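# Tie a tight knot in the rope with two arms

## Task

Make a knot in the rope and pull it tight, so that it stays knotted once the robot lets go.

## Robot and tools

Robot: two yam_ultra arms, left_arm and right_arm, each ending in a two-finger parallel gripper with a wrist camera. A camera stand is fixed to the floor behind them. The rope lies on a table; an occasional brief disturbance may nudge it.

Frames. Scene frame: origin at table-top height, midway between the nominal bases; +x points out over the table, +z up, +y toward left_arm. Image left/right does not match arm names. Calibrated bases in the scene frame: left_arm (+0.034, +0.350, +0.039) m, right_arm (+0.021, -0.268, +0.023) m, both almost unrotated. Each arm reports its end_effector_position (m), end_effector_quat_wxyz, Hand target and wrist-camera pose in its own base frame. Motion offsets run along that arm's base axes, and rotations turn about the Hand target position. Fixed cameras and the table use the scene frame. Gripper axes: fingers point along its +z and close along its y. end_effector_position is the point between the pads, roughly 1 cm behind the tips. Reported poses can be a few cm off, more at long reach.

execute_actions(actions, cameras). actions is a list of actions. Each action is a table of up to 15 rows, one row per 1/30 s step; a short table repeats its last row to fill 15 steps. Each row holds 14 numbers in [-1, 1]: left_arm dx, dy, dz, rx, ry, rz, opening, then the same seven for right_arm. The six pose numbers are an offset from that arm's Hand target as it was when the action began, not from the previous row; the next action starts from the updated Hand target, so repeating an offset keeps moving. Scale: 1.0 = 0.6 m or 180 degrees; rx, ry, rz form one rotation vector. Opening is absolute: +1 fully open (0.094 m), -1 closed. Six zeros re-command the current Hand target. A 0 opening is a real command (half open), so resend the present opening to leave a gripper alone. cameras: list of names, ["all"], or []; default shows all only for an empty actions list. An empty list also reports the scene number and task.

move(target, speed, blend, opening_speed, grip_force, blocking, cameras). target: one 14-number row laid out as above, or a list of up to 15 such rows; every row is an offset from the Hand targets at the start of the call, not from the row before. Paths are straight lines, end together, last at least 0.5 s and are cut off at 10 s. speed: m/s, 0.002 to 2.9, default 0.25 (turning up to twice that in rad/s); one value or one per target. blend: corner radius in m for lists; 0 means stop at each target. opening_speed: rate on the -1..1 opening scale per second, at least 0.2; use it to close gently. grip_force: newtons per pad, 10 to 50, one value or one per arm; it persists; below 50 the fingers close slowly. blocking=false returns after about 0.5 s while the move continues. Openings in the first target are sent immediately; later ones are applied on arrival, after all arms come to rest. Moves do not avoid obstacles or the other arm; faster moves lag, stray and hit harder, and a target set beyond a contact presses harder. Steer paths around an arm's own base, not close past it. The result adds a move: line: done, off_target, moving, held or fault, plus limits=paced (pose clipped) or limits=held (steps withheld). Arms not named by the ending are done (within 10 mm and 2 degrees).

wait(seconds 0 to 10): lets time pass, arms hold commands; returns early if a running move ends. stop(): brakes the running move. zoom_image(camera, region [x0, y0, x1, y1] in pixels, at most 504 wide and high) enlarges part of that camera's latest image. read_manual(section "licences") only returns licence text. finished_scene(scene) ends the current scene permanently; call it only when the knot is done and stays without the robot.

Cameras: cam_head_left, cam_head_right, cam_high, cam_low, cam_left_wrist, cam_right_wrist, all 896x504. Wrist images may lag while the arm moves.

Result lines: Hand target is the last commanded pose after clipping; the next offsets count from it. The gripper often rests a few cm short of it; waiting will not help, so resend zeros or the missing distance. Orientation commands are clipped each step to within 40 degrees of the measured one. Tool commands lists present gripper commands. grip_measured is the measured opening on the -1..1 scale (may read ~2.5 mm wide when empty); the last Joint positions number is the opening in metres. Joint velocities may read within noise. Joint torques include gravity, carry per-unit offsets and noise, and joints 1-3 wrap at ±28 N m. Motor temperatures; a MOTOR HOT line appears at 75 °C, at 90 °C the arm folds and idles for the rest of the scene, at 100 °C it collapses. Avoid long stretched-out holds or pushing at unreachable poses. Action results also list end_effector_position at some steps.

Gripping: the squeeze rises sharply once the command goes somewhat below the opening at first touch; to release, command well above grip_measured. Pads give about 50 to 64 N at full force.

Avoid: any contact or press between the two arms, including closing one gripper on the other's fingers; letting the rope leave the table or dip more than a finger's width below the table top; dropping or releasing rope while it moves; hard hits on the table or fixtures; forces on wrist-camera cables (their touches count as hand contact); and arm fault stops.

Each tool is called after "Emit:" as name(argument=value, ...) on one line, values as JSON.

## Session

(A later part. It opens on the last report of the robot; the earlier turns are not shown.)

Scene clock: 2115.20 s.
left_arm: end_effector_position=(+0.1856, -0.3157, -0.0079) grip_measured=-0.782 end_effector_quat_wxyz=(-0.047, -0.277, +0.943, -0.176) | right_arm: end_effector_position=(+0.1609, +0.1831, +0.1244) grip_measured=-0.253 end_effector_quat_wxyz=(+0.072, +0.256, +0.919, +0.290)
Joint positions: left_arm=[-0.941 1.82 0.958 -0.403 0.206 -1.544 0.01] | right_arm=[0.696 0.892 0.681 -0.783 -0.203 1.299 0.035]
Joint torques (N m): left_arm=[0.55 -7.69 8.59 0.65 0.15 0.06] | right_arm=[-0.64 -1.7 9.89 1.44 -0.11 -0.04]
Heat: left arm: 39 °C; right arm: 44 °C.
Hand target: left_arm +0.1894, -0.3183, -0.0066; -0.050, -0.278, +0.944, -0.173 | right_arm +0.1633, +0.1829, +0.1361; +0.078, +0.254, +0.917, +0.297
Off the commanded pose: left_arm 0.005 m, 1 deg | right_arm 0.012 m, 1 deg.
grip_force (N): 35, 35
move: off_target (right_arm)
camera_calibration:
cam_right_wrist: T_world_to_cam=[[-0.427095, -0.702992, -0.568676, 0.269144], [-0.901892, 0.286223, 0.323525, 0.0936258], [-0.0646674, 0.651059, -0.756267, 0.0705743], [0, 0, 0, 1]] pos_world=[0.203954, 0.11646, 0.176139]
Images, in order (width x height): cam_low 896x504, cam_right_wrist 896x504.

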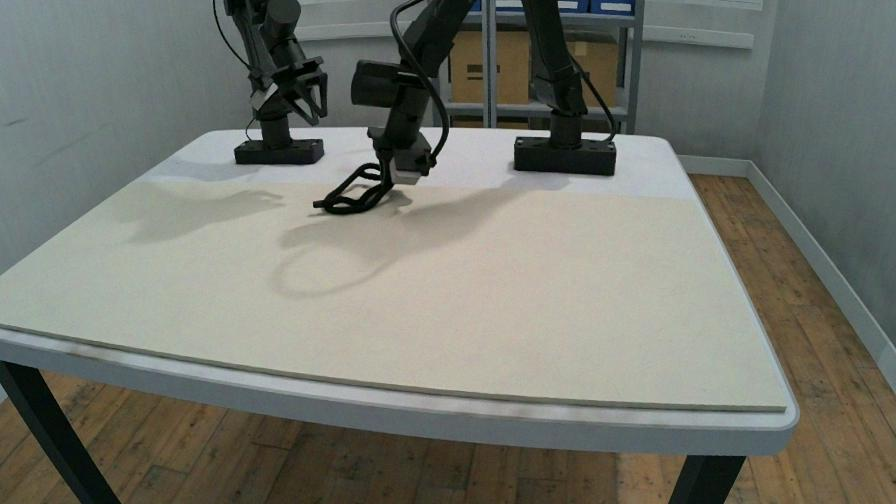

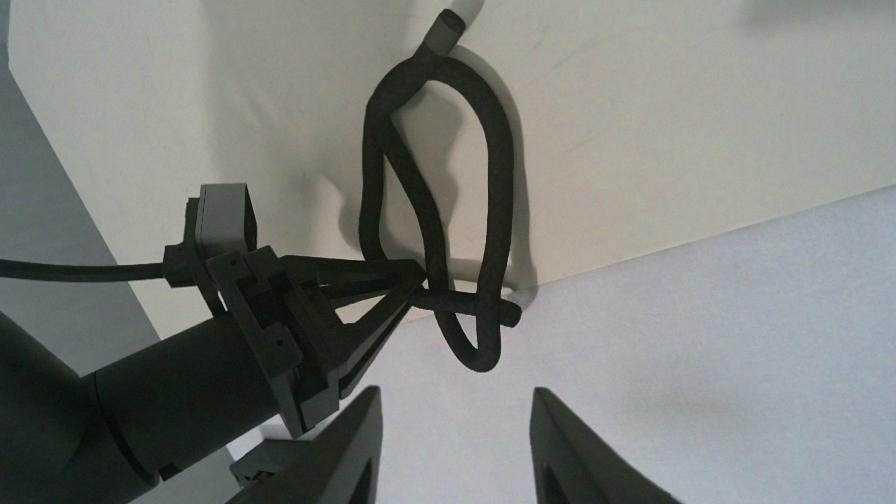

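Emit:
move(target=[[0,0,0.022,0,0,0,-1,0,0,0,0,0,0,-0.25],[-0.05,-0.03,0.022,0,0,0,-1,0,0,0,0,0,0,-0.25]], speed=0.06, cameras=["cam_right_wrist","cam_low"])

Emit:
zoom_image(camera="cam_right_wrist", region=[330, 50, 650, 400])

Scene clock: 2133.77 s.
left_arm: end_effector_position=(+0.1531, -0.3294, -0.0051) grip_measured=-0.782 end_effector_quat_wxyz=(-0.062, -0.278, +0.946, -0.157) | right_arm: end_effector_position=(+0.1608, +0.1831, +0.1243) grip_measured=-0.253 end_effector_quat_wxyz=(+0.071, +0.256, +0.919, +0.290)
Joint positions: left_arm=[-1.043 1.82 0.983 -0.454 0.194 -1.641 0.01] | right_arm=[0.696 0.892 0.681 -0.784 -0.203 1.299 0.035]
Joint torques (N m): left_arm=[-0.17 -11.06 7.54 0.83 -0.1 -0.05] | right_arm=[-0.61 -1.69 9.89 1.46 -0.11 -0.04]
Motor temperatures (°C): left_arm=[29 39 38 33 31 31 31] | right_arm=[30 40 45 36 30 31 30]
Heat: left arm: 39 °C; right arm: 45 °C.
Hand target: left_arm +0.1594, -0.3362, +0.0066; -0.050, -0.278, +0.944, -0.172 | right_arm +0.1633, +0.1829, +0.1361; +0.078, +0.254, +0.917, +0.297
Off the commanded pose: left_arm 0.015 m, 2 deg | right_arm 0.012 m, 1 deg.
grip_force (N): 35, 35
move: off_target (left_arm, right_arm)
camera_calibration:
cam_right_wrist: T_world_to_cam=[[-0.426921, -0.703338, -0.568379, 0.269095], [-0.90196, 0.286114, 0.32343, 0.0936693], [-0.0648594, 0.650734, -0.756531, 0.0706981], [0, 0, 0, 1]] pos_world=[0.203954, 0.116459, 0.176138]
Images, in order (width x height): cam_low 896x504, cam_right_wrist 896x504.

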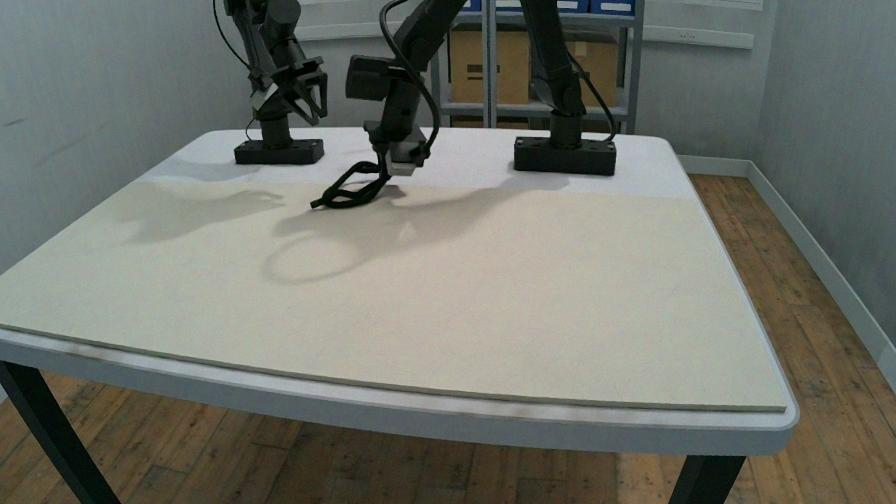

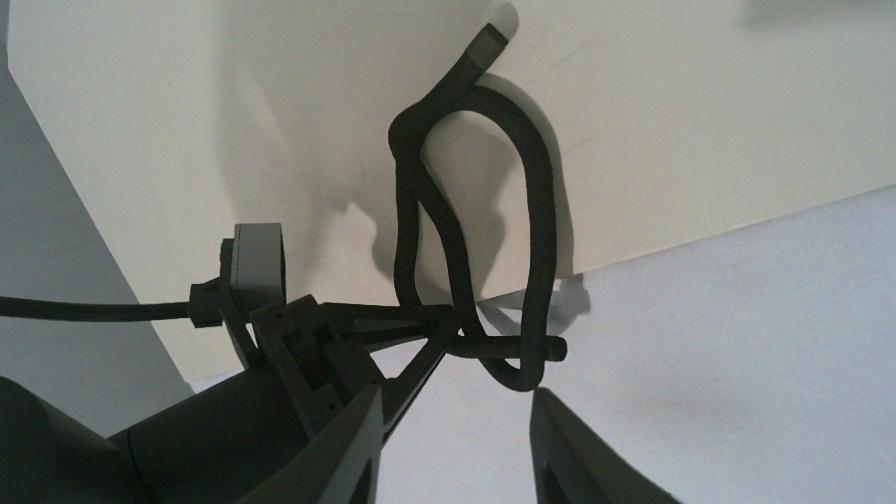

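Scaled by 1.440.

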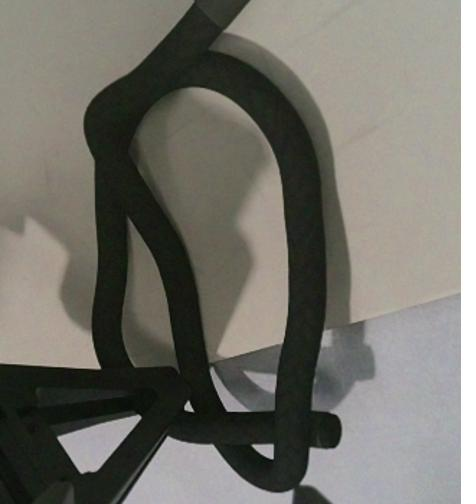

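Emit:
move(target=[[0,0,0,0,0,0,-1,0.14,0.02,-0.03,-0.119,0.166,-0.258,-0.25],[0,0,0,0,0,0,-1,0.17,0.037,-0.117,-0.119,0.166,-0.258,-0.25]], speed=0.2, blend=0.02, cameras=["cam_right_wrist","cam_low"])

Emit:
zoom_image(camera="cam_low", region=[300, 150, 410, 225])

Scene clock: 2186.30 s.
left_arm: end_effector_position=(+0.1531, -0.3294, -0.0051) grip_measured=-0.782 end_effector_quat_wxyz=(-0.062, -0.278, +0.946, -0.157) | right_arm: end_effector_position=(+0.2666, +0.2124, +0.0766) grip_measured=-0.253 end_effector_quat_wxyz=(-0.003, +0.630, +0.776, +0.018)
Joint positions: left_arm=[-1.043 1.82 0.983 -0.454 0.194 -1.641 0.01] | right_arm=[0.663 1.818 1.388 -1.106 -0.013 2.027 0.035]
Joint torques (N m): left_arm=[-0.14 -11.06 7.54 0.83 -0.09 -0.04] | right_arm=[-0.59 -6.53 5.05 0.55 0.1 0.11]
Heat: left arm: 43 °C; right arm: 46 °C.
Hand target: left_arm +0.1594, -0.3362, +0.0066; -0.050, -0.278, +0.944, -0.172 | right_arm +0.2654, +0.2051, +0.0660; +0.000, +0.636, +0.771, +0.001
Off the commanded pose: left_arm 0.015 m, 2 deg | right_arm 0.013 m, 2 deg.
grip_force (N): 35, 35
move: off_target (left_arm, right_arm)
camera_calibration:
cam_right_wrist: T_world_to_cam=[[-0.97794, -0.207606, -0.0230828, 0.307547], [-0.199285, 0.894165, 0.400943, -0.126265], [-0.0625982, 0.396698, -0.915812, 0.0879136], [0, 0, 0, 1]] pos_world=[0.281103, 0.141875, 0.138236]
Images, in order (width x height): cam_low 896x504, cam_right_wrist 896x504.

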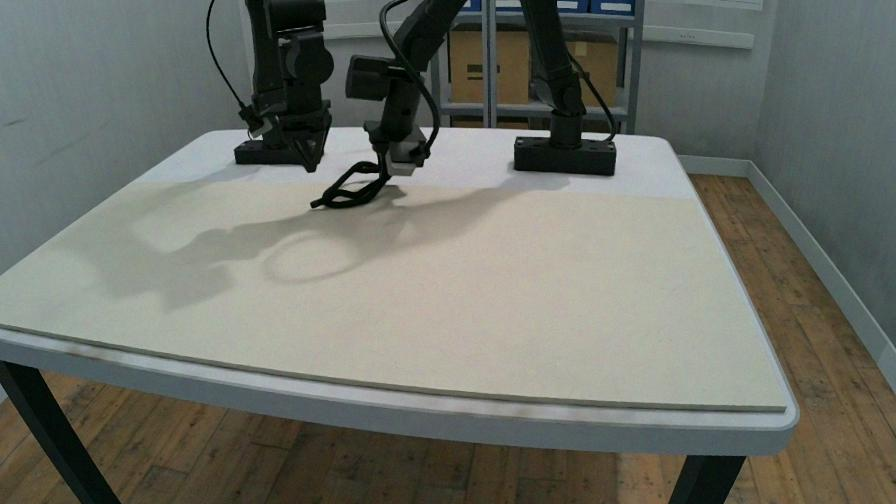

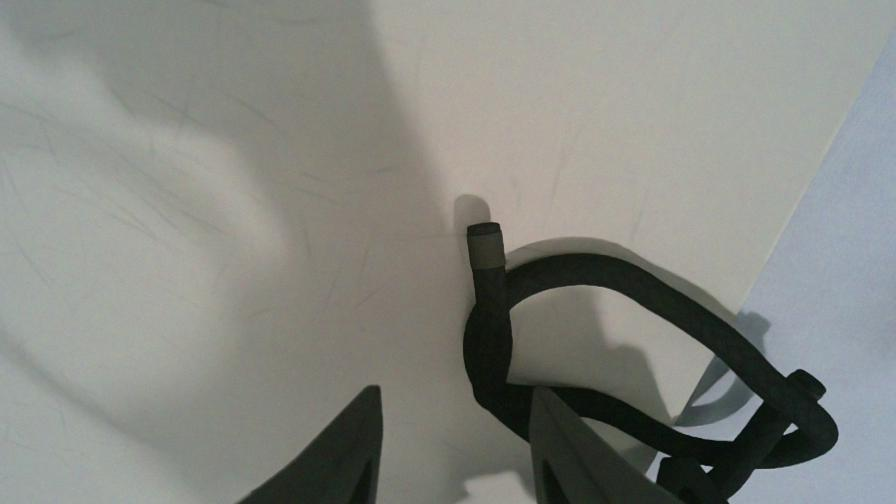

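Scaled by 4.582.

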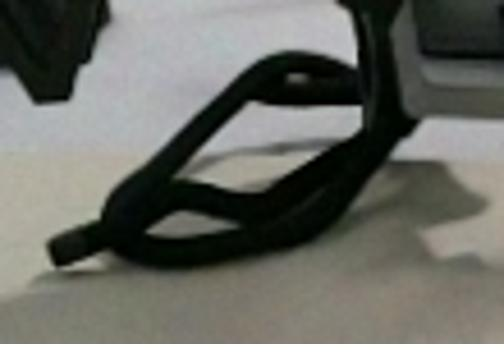

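Emit:
move(target=[[0,0,0,0,0,0,-1,-0.021,-0.002,-0.06,0,0,0,-0.4],[0,0,0,0,0,0,-1,-0.021,-0.002,-0.135,0,0,0,-0.4]], speed=0.1, cameras=["cam_right_wrist"])

Scene clock: 2198.53 s.
left_arm: end_effector_position=(+0.1532, -0.3294, -0.0051) grip_measured=-0.782 end_effector_quat_wxyz=(-0.062, -0.278, +0.946, -0.156) | right_arm: end_effector_position=(+0.2607, +0.2089, -0.0029) grip_measured=-0.397 end_effector_quat_wxyz=(+0.000, +0.636, +0.771, +0.021)
Joint positions: left_arm=[-1.043 1.82 0.983 -0.454 0.194 -1.641 0.01] | right_arm=[0.668 1.891 1.147 -0.786 -0.009 2.048 0.028]
Joint torques (N m): left_arm=[-0.18 -11.06 7.56 0.83 -0.09 -0.05] | right_arm=[0.57 -6.26 4.37 0.64 0.07 0.1]
Heat: left arm: 43 °C; right arm: 44 °C.
Hand target: left_arm +0.1594, -0.3362, +0.0066; -0.050, -0.278, +0.944, -0.172 | right_arm +0.2527, +0.2039, -0.0151; -0.001, +0.636, +0.771, +0.001
Off the commanded pose: left_arm 0.015 m, 2 deg | right_arm 0.015 m, 2 deg.
grip_force (N): 35, 35
move: off_target (left_arm, right_arm)
camera_calibration:
cam_right_wrist: T_world_to_cam=[[-0.980927, -0.19206, -0.0299275, 0.296723], [-0.187814, 0.896826, 0.400535, -0.0960138], [-0.050087, 0.398517, -0.915792, 0.0125513], [0, 0, 0, 1]] pos_world=[0.273659, 0.138094, 0.0588315]
Images, in order (width x height): cam_right_wrist 896x504.

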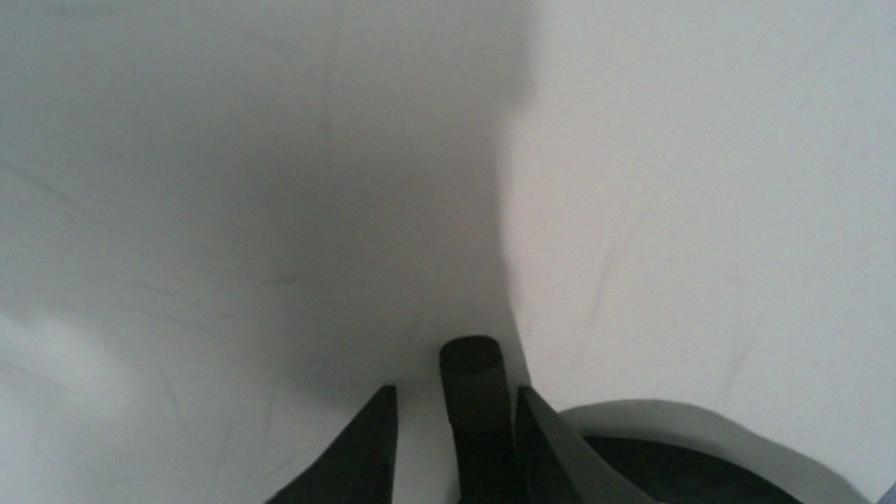

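Emit:
move(target=[[0,0,0,0,0,0,-1,0,0,0,0,0,0,-1],[0,0,0,0,0,0,-1,0,0,0.03,0,0,0,-1],[0,0,0,0,0,0,-1,0.016,-0.07,0.03,0,0,0,-1]], speed=0.06, opening_speed=1, grip_force=50, cameras=["cam_right_wrist","cam_low","cam_high"])

Emit:
zoom_image(camera="cam_high", region=[335, 205, 410, 275])

Emit:
zoom_image(camera="cam_low", region=[300, 150, 410, 225])

Scene clock: 2210.43 s.
left_arm: end_effector_position=(+0.1533, -0.3293, -0.0051) grip_measured=-0.797 end_effector_quat_wxyz=(-0.061, -0.278, +0.946, -0.156) | right_arm: end_effector_position=(+0.2671, +0.1688, -0.0007) grip_measured=-0.782 end_effector_quat_wxyz=(-0.003, +0.635, +0.772, +0.004)
Joint positions: left_arm=[-1.043 1.82 0.983 -0.454 0.193 -1.642 0.01] | right_arm=[0.555 1.855 1.109 -0.819 -0.009 1.932 0.01]
Joint torques (N m): left_arm=[-0.17 -11.04 7.54 0.84 -0.08 -0.04] | right_arm=[-0.43 -9.68 4.16 0.38 0.06 0.02]
Heat: left arm: 43 °C; right arm: 42 °C.
Hand target: left_arm +0.1594, -0.3362, +0.0066; -0.050, -0.278, +0.944, -0.172 | right_arm +0.2622, +0.1619, +0.0029; -0.001, +0.636, +0.772, +0.001
Off the commanded pose: left_arm 0.015 m, 2 deg | right_arm 0.009 m, 1 deg.
move: off_target (left_arm)
camera_calibration:
cam_right_wrist: T_world_to_cam=[[-0.980738, -0.195329, 0.0000779696, 0.295967], [-0.180179, 0.904822, 0.385789, -0.0631227], [-0.0754264, 0.378344, -0.922587, 0.0409496], [0, 0, 0, 1]] pos_world=[0.281982, 0.0994329, 0.0621085]
Images, in order (width x height): cam_high 896x504, cam_low 896x504, cam_right_wrist 896x504.

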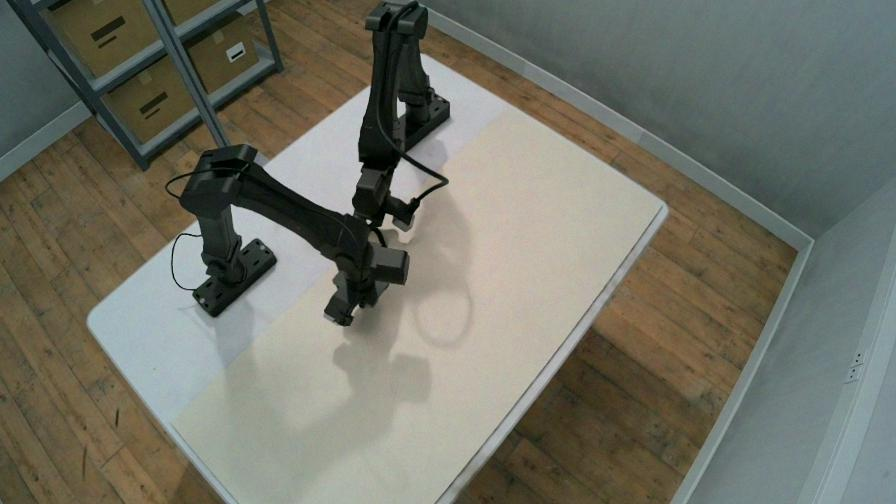

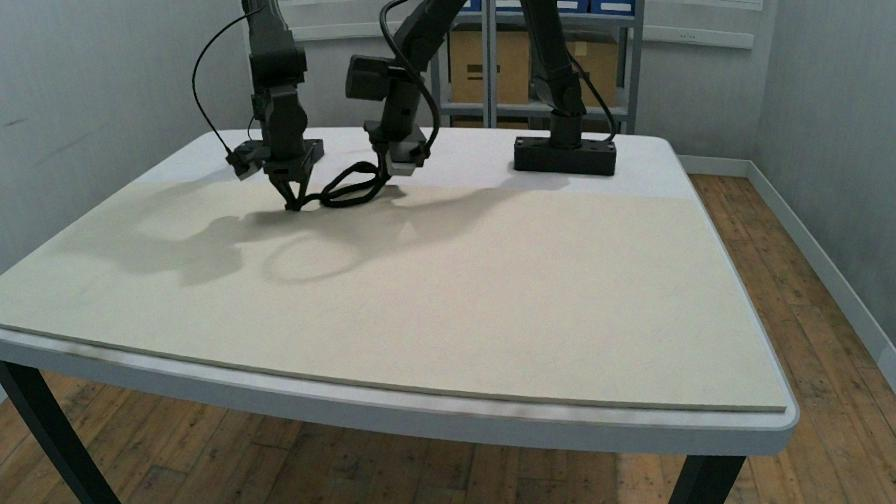

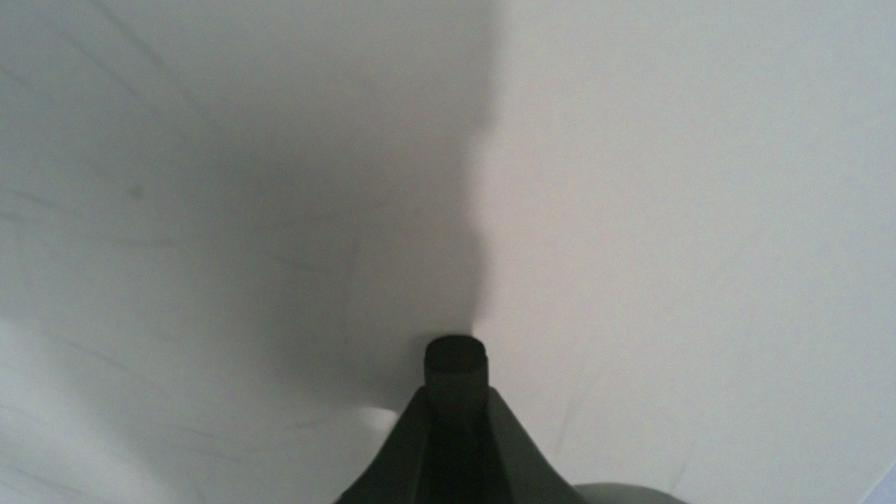

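Scaled by 6.720.

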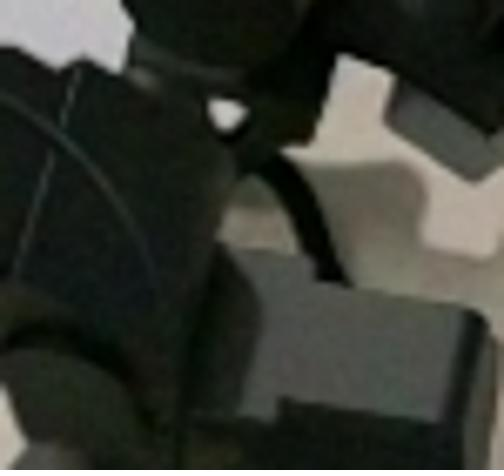

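Scaled by 4.582.

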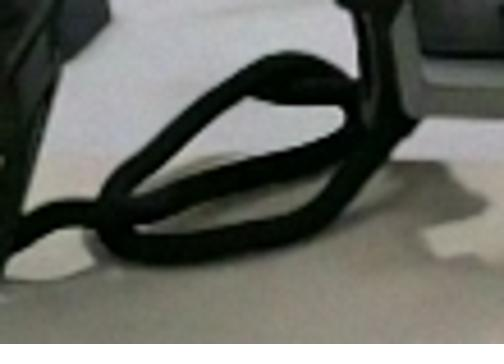

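Emit:
move(target=[0,0,0,0,0,0,-1,0.012,-0.06,0,0,0,0,-1], speed=0.05, cameras=["cam_high","cam_low"])

Emit:
zoom_image(camera="cam_low", region=[280, 140, 420, 235])

Scene clock: 2219.43 s.
left_arm: end_effector_position=(+0.1534, -0.3293, -0.0051) grip_measured=-0.797 end_effector_quat_wxyz=(-0.061, -0.278, +0.946, -0.156) | right_arm: end_effector_position=(+0.2733, +0.1311, -0.0001) grip_measured=-0.782 end_effector_quat_wxyz=(-0.005, +0.636, +0.772, +0.001)
Joint positions: left_arm=[-1.043 1.82 0.983 -0.454 0.192 -1.642 0.01] | right_arm=[0.439 1.817 1.062 -0.819 -0.009 1.816 0.01]
Joint torques (N m): left_arm=[-0.18 -11.04 7.54 0.83 -0.08 -0.05] | right_arm=[-0.34 -9.28 4.12 0.46 0.06 -0.03]
Heat: left arm: 43 °C; right arm: 42 °C.
Hand target: left_arm +0.1594, -0.3362, +0.0066; -0.050, -0.278, +0.944, -0.172 | right_arm +0.2695, +0.1260, +0.0029; -0.001, +0.636, +0.772, +0.001
Off the commanded pose: left_arm 0.015 m, 2 deg | right_arm 0.007 m, 0 deg.
move: off_target (left_arm)
Images, in order (width x height): cam_high 896x504, cam_low 896x504.

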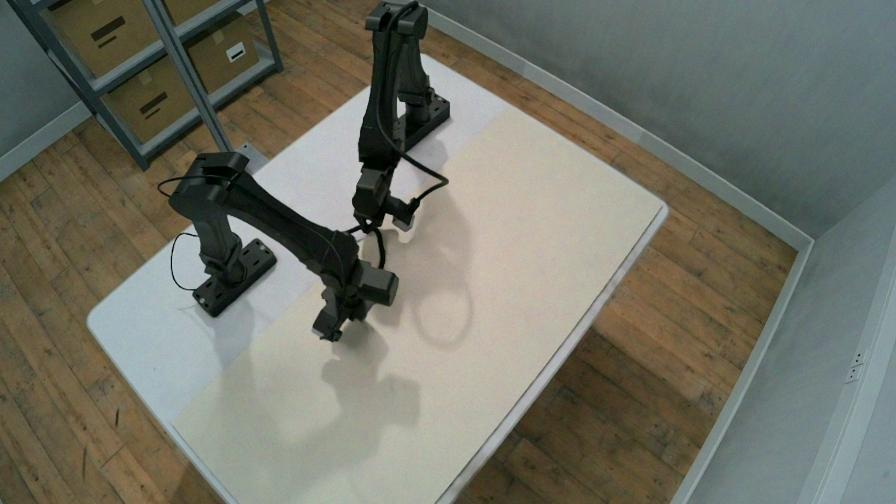

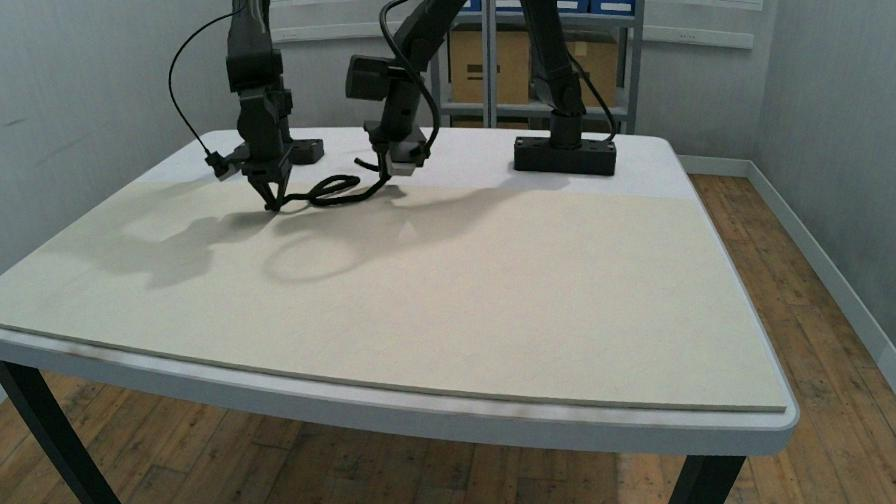

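Scaled by 3.600.

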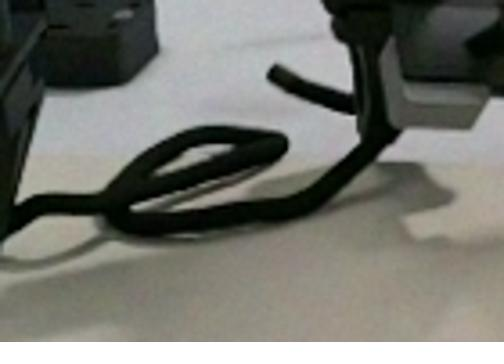

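Emit:
move(target=[[0,0,-0.02,0,0,0,-1,0,0,-0.02,0,0,0,-1],[0,0,-0.02,0,0,0,-0.4,0,0,-0.02,0,0,0,-0.4],[0,0,0.13,0,0,0,-0.4,0,0,0.1,0,0,0,-0.4]], speed=0.1, opening_speed=1, grip_force=35, cameras=["cam_left_wrist","cam_right_wrist","cam_high","cam_low"])

Scene clock: 2233.17 s.
left_arm: end_effector_position=(+0.1562, -0.3341, +0.0718) grip_measured=-0.402 end_effector_quat_wxyz=(-0.059, -0.277, +0.945, -0.165) | right_arm: end_effector_position=(+0.2640, +0.1268, +0.0497) grip_measured=-0.403 end_effector_quat_wxyz=(-0.009, +0.635, +0.772, -0.009)
Joint positions: left_arm=[-1.043 1.697 1.166 -0.742 0.192 -1.642 0.028] | right_arm=[0.439 1.722 1.162 -1.035 -0.009 1.816 0.028]
Joint torques (N m): left_arm=[-0.18 -10.17 9.31 0.6 -0.08 -0.03] | right_arm=[-0.46 -8.42 8.32 0.2 0.06 0]
Heat: left arm: 43 °C; right arm: 42 °C.
Hand target: left_arm +0.1594, -0.3362, +0.0845; -0.050, -0.278, +0.944, -0.172 | right_arm +0.2694, +0.1260, +0.0629; -0.001, +0.636, +0.772, +0.001
Off the commanded pose: left_arm 0.013 m, 1 deg | right_arm 0.014 m, 2 deg.
grip_force (N): 35, 35
move: off_target (left_arm, right_arm)
camera_calibration:
cam_left_wrist: T_world_to_cam=[[0.5309, -0.793369, 0.297845, -0.367392], [-0.764144, -0.296228, 0.573003, 0.0164352], [-0.366373, -0.531804, -0.763515, 0.0270947], [0, 0, 0, 1]] pos_world=[0.217534, -0.272199, 0.120695]
cam_right_wrist: T_world_to_cam=[[-0.980295, -0.195525, 0.0281433, 0.283182], [-0.170567, 0.909672, 0.378687, -0.0478898], [-0.099644, 0.366424, -0.925097, 0.11117], [0, 0, 0, 1]] pos_world=[0.280511, 0.0581978, 0.113009]
Images, in order (width x height): cam_high 896x504, cam_low 896x504, cam_left_wrist 896x504, cam_right_wrist 896x504.

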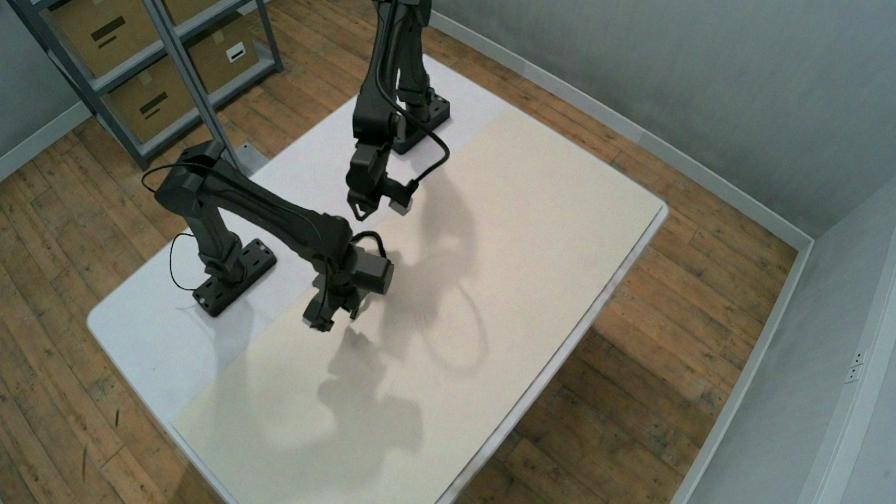

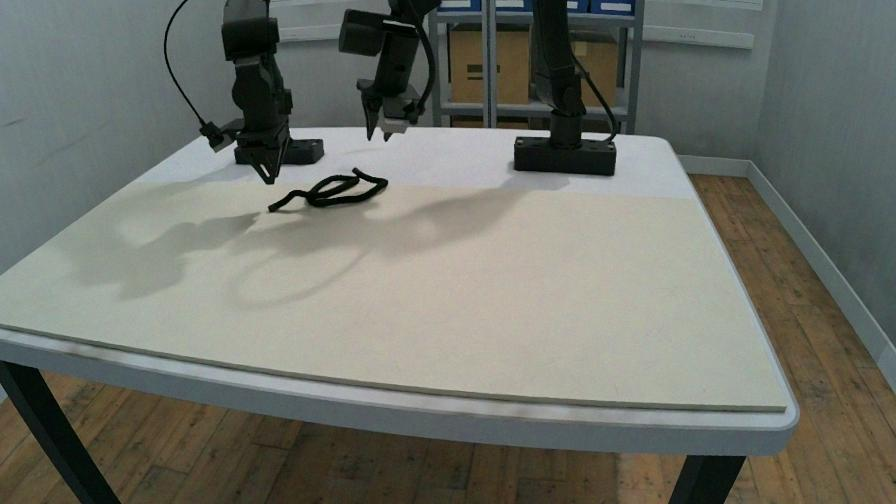

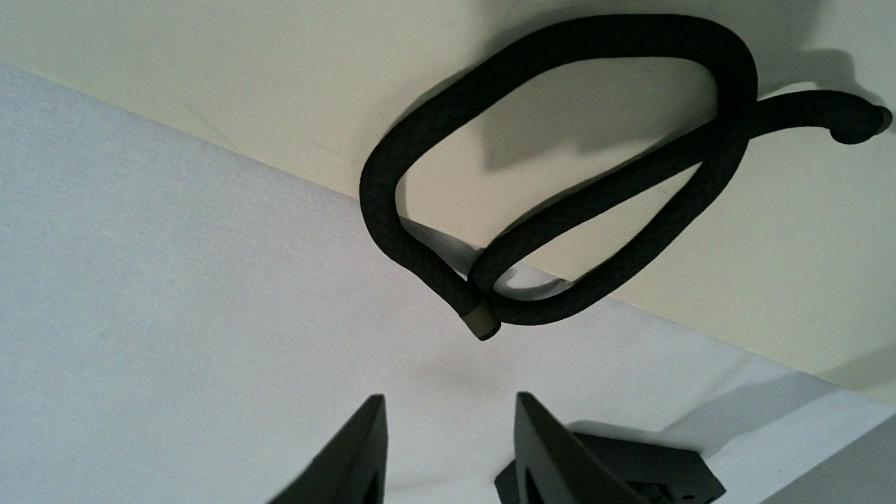

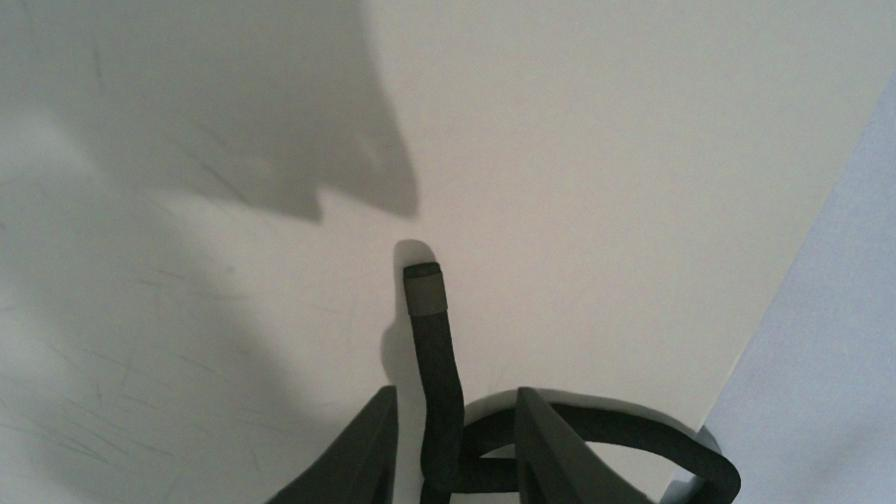

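Emit:
zoom_image(camera="cam_left_wrist", region=[350, 0, 896, 360])

Region (350, 0, 896, 360) is 546x360 pixels. A region can be at most 504 by 504 pixels.

Emit:
zoom_image(camera="cam_left_wrist", region=[350, 120, 600, 360])

Emit:
zoom_image(camera="cam_left_wrist", region=[600, 20, 896, 260])

Scaled by 2.016.

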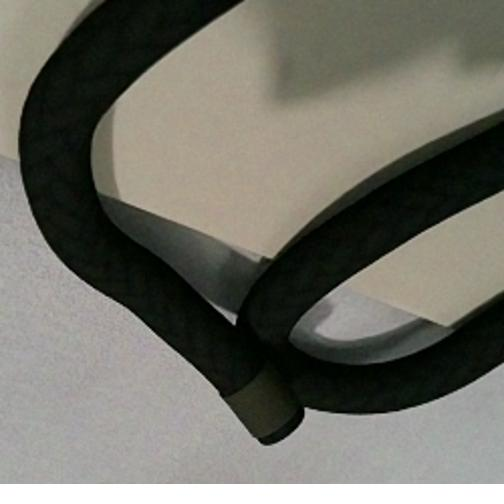

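Scaled by 1.703.

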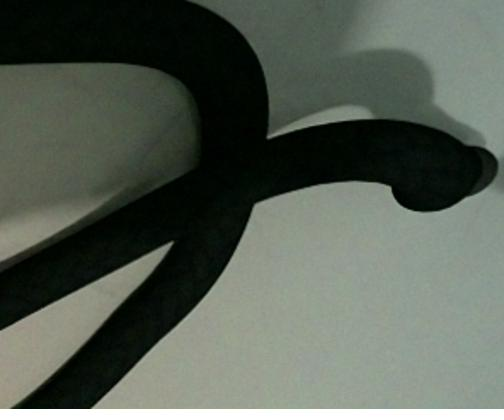

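Emit:
move(target=[0.056,0.005,-0.06,0.111,-0.032,-0.18,-0.3,0,0,0,0,0,0,-0.4], speed=0.12, cameras=["cam_left_wrist","cam_right_wrist"])

Scene clock: 2282.10 s.
left_arm: end_effector_position=(+0.1906, -0.3302, +0.0474) grip_measured=-0.302 end_effector_quat_wxyz=(-0.007, -0.005, +1.000, -0.009) | right_arm: end_effector_position=(+0.2639, +0.1267, +0.0497) grip_measured=-0.403 end_effector_quat_wxyz=(-0.010, +0.635, +0.772, -0.009)
Joint positions: left_arm=[-1.04 2.017 1.541 -1.086 0.021 -1.051 0.033] | right_arm=[0.439 1.722 1.162 -1.035 -0.009 1.816 0.028]
Joint torques (N m): left_arm=[-0.51 -9.81 9.14 0.15 -0.22 0.03] | right_arm=[-0.46 -8.42 8.31 0.16 0.06 0]
Heat: left arm: 42 °C; right arm: 43 °C.
Hand target: left_arm +0.1929, -0.3332, +0.0485; -0.001, +0.000, +1.000, -0.001 | right_arm +0.2694, +0.1260, +0.0629; -0.001, +0.636, +0.772, +0.001
Off the commanded pose: left_arm 0.004 m, 1 deg | right_arm 0.014 m, 2 deg.
grip_force (N): 35, 35
move: off_target (right_arm)
camera_calibration:
cam_left_wrist: T_world_to_cam=[[-0.00380335, -0.999406, 0.0342587, -0.328895], [-0.901651, 0.0182426, 0.432079, 0.194575], [-0.432447, -0.0292461, -0.901185, 0.208161], [0, 0, 0, 1]] pos_world=[0.264206, -0.326161, 0.114788]
cam_right_wrist: T_world_to_cam=[[-0.980278, -0.195562, 0.0284699, 0.283041], [-0.170486, 0.909703, 0.378648, -0.047965], [-0.0999486, 0.366327, -0.925103, 0.111345], [0, 0, 0, 1]] pos_world=[0.28041, 0.0581975, 0.113109]
Images, in order (width x height): cam_left_wrist 896x504, cam_right_wrist 896x504.

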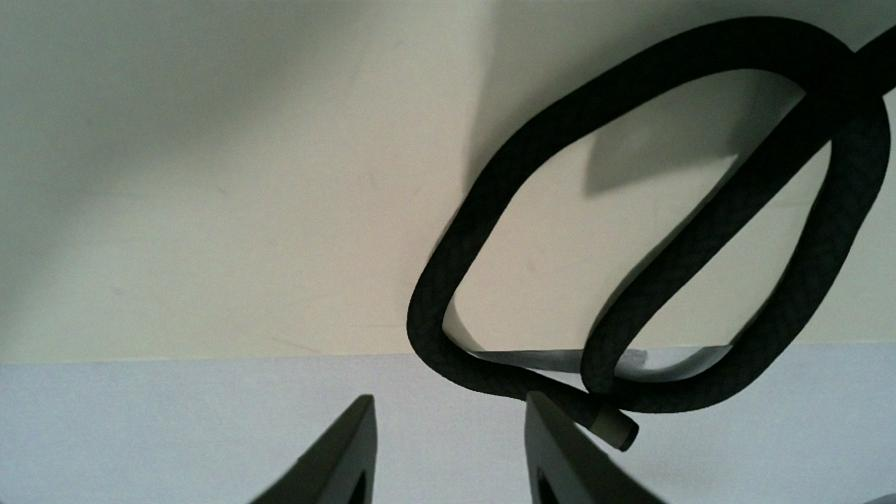

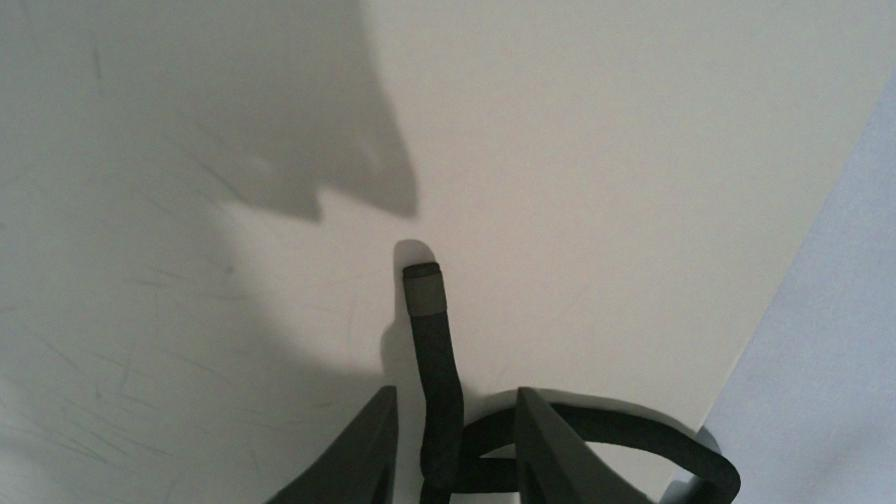

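Emit:
move(target=[[0.016,-0.009,-0.06,0,0,-0.139,-0.3,0,0,0,0,0,0,-0.4],[0.016,-0.009,-0.1275,0,0,-0.139,-0.3,0,0,0,0,0,0,-0.4]], speed=0.12, cameras=["cam_left_wrist"])

Scene clock: 2304.07 s.
left_arm: end_effector_position=(+0.1964, -0.3394, -0.0178) grip_measured=-0.302 end_effector_quat_wxyz=(-0.010, +0.218, +0.976, -0.003) | right_arm: end_effector_position=(+0.2639, +0.1267, +0.0497) grip_measured=-0.403 end_effector_quat_wxyz=(-0.010, +0.635, +0.772, -0.009)
Joint positions: left_arm=[-1.04 2.156 1.482 -0.907 0.018 -0.601 0.033] | right_arm=[0.439 1.722 1.162 -1.035 -0.009 1.816 0.028]
Joint torques (N m): left_arm=[0.66 -10.86 4.82 0.72 -0.18 0.05] | right_arm=[-0.42 -8.42 8.34 0.16 0.06 0]
Heat: left arm: 42 °C; right arm: 44 °C.
Hand target: left_arm +0.2024, -0.3386, -0.0280; -0.001, +0.216, +0.976, -0.001 | right_arm +0.2694, +0.1260, +0.0629; -0.001, +0.636, +0.772, +0.001
Off the commanded pose: left_arm 0.012 m, 1 deg | right_arm 0.014 m, 2 deg.
grip_force (N): 35, 35
move: off_target (left_arm, right_arm)
camera_calibration:
cam_left_wrist: T_world_to_cam=[[-0.438147, -0.898528, 0.0259864, -0.216407], [-0.803556, 0.404466, 0.436697, 0.340003], [-0.402895, 0.170456, -0.899233, 0.213688], [0, 0, 0, 1]] pos_world=[0.264487, -0.368392, 0.0493008]
Images, in order (width x height): cam_left_wrist 896x504.

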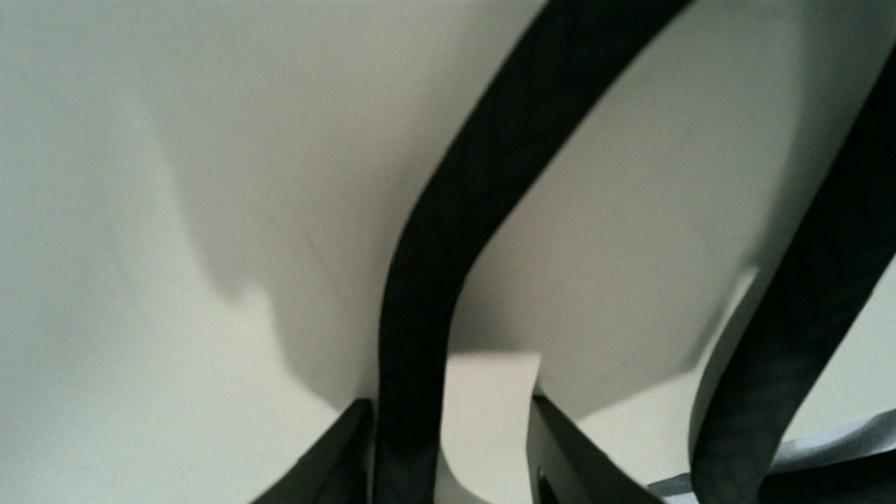

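Emit:
move(target=[[0,0,0,0,0,0,-1,0,0,0,0,0,0,-0.4],[0,0,0.09,0,0,0,-1,0,0,0,0,0,0,-0.4],[0.06,-0.045,0.09,0,0,0,-1,0,0,0,0,0,0,-0.4]], speed=0.1, opening_speed=1, cameras=["cam_left_wrist","cam_right_wrist","cam_low","cam_high"])

Emit:
zoom_image(camera="cam_high", region=[335, 205, 435, 295])

Emit:
zoom_image(camera="cam_low", region=[280, 140, 420, 235])

Scene clock: 2317.07 s.
left_arm: end_effector_position=(+0.2173, -0.3563, +0.0300) grip_measured=-0.787 end_effector_quat_wxyz=(+0.006, +0.214, +0.977, -0.019) | right_arm: end_effector_position=(+0.2639, +0.1267, +0.0497) grip_measured=-0.403 end_effector_quat_wxyz=(-0.010, +0.635, +0.772, -0.009)
Joint positions: left_arm=[-1.018 2.145 1.664 -1.054 0.018 -0.586 0.01] | right_arm=[0.439 1.722 1.162 -1.035 -0.009 1.816 0.028]
Joint torques (N m): left_arm=[-0.21 -12.85 5.93 0.3 -0.01 0.01] | right_arm=[-0.44 -8.4 8.31 0.15 0.06 0]
Heat: left arm: 42 °C; right arm: 44 °C.
Hand target: left_arm +0.2137, -0.3530, +0.0289; +0.001, +0.216, +0.976, -0.014 (not the last commanded pose) | right_arm +0.2694, +0.1260, +0.0629; -0.001, +0.636, +0.772, +0.001
Off the commanded pose: left_arm 0.023 m, 2 deg | right_arm 0.014 m, 2 deg.
grip_force (N): 35, 35
move: held (left_arm; a check stopped the path), off_target (right_arm); path passed 2 of 3 targets; limits=held
pose unreachable (left arm): on one or more control steps of this call, first in action 0 (counted from 0), this arm could not follow its commanded pose, so it was not sent that pose on those steps. It may still have moved: this result reports where it is.
cause: moving toward the commanded pose would bring a part of the arm too close to another arm (this arm's wrist (the part past joint 4) and the right arm's wrist (the part past joint 4), where that arm would come to rest).
camera_calibration:
cam_left_wrist: T_world_to_cam=[[-0.432265, -0.900315, 0.0507863, -0.226271], [-0.817137, 0.414903, 0.400179, 0.350546], [-0.381359, 0.131484, -0.915029, 0.24988], [0, 0, 0, 1]] pos_world=[0.283929, -0.382013, 0.0998574]
cam_right_wrist: T_world_to_cam=[[-0.980278, -0.195562, 0.0284699, 0.283041], [-0.170486, 0.909703, 0.378648, -0.047965], [-0.0999486, 0.366327, -0.925103, 0.111345], [0, 0, 0, 1]] pos_world=[0.28041, 0.0581975, 0.113109]
Images, in order (width x height): cam_high 896x504, cam_low 896x504, cam_left_wrist 896x504, cam_right_wrist 896x504.

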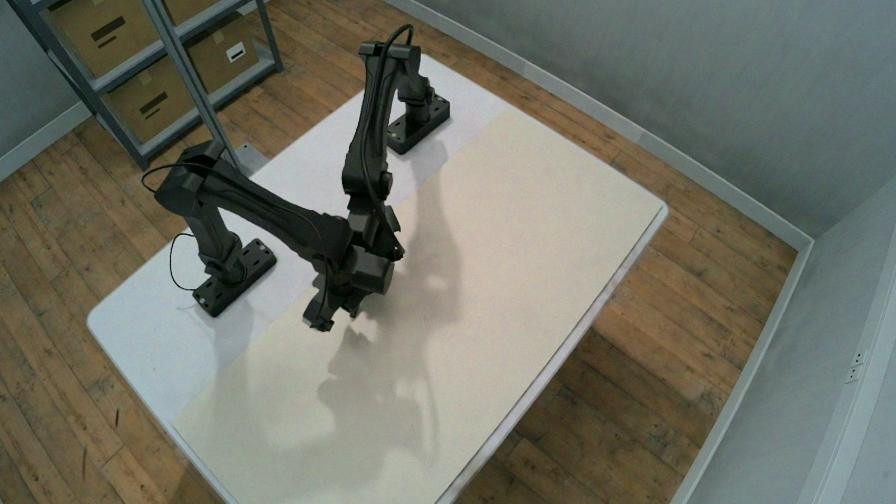

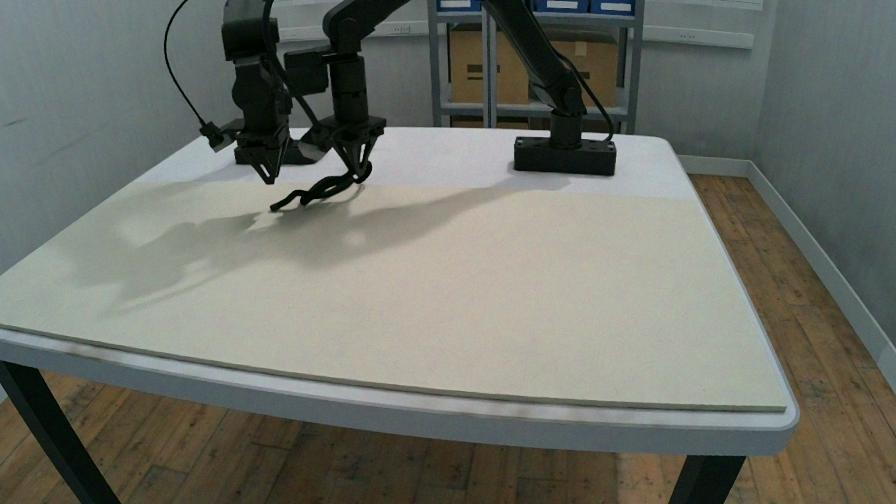

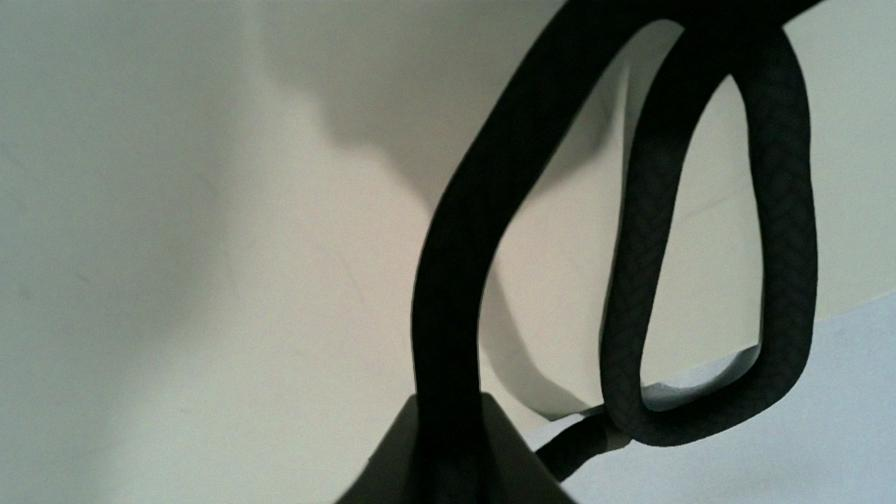

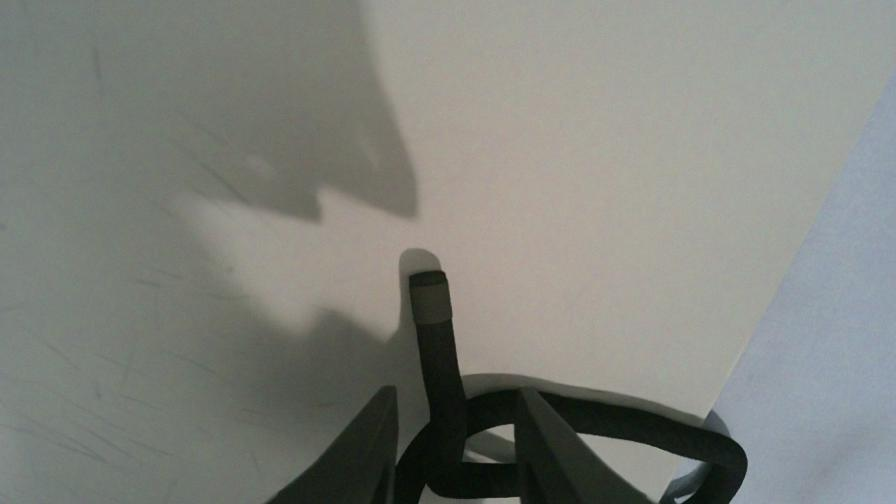

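Scaled by 5.040.

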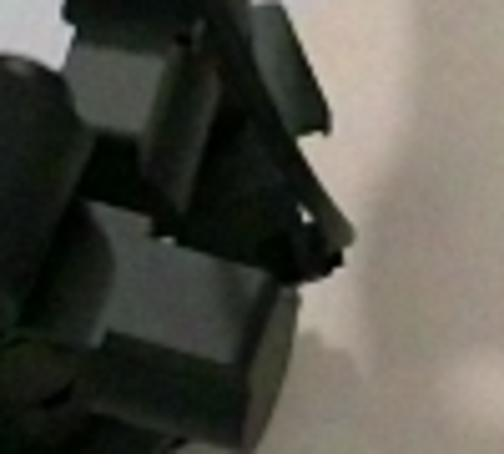

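Scaled by 3.600.

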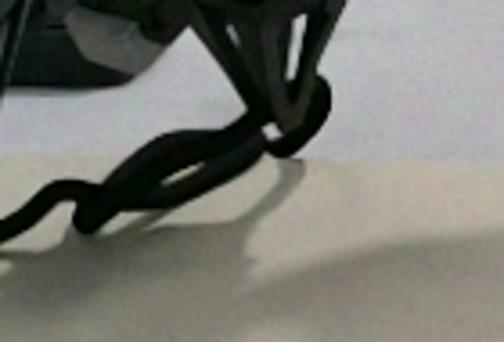

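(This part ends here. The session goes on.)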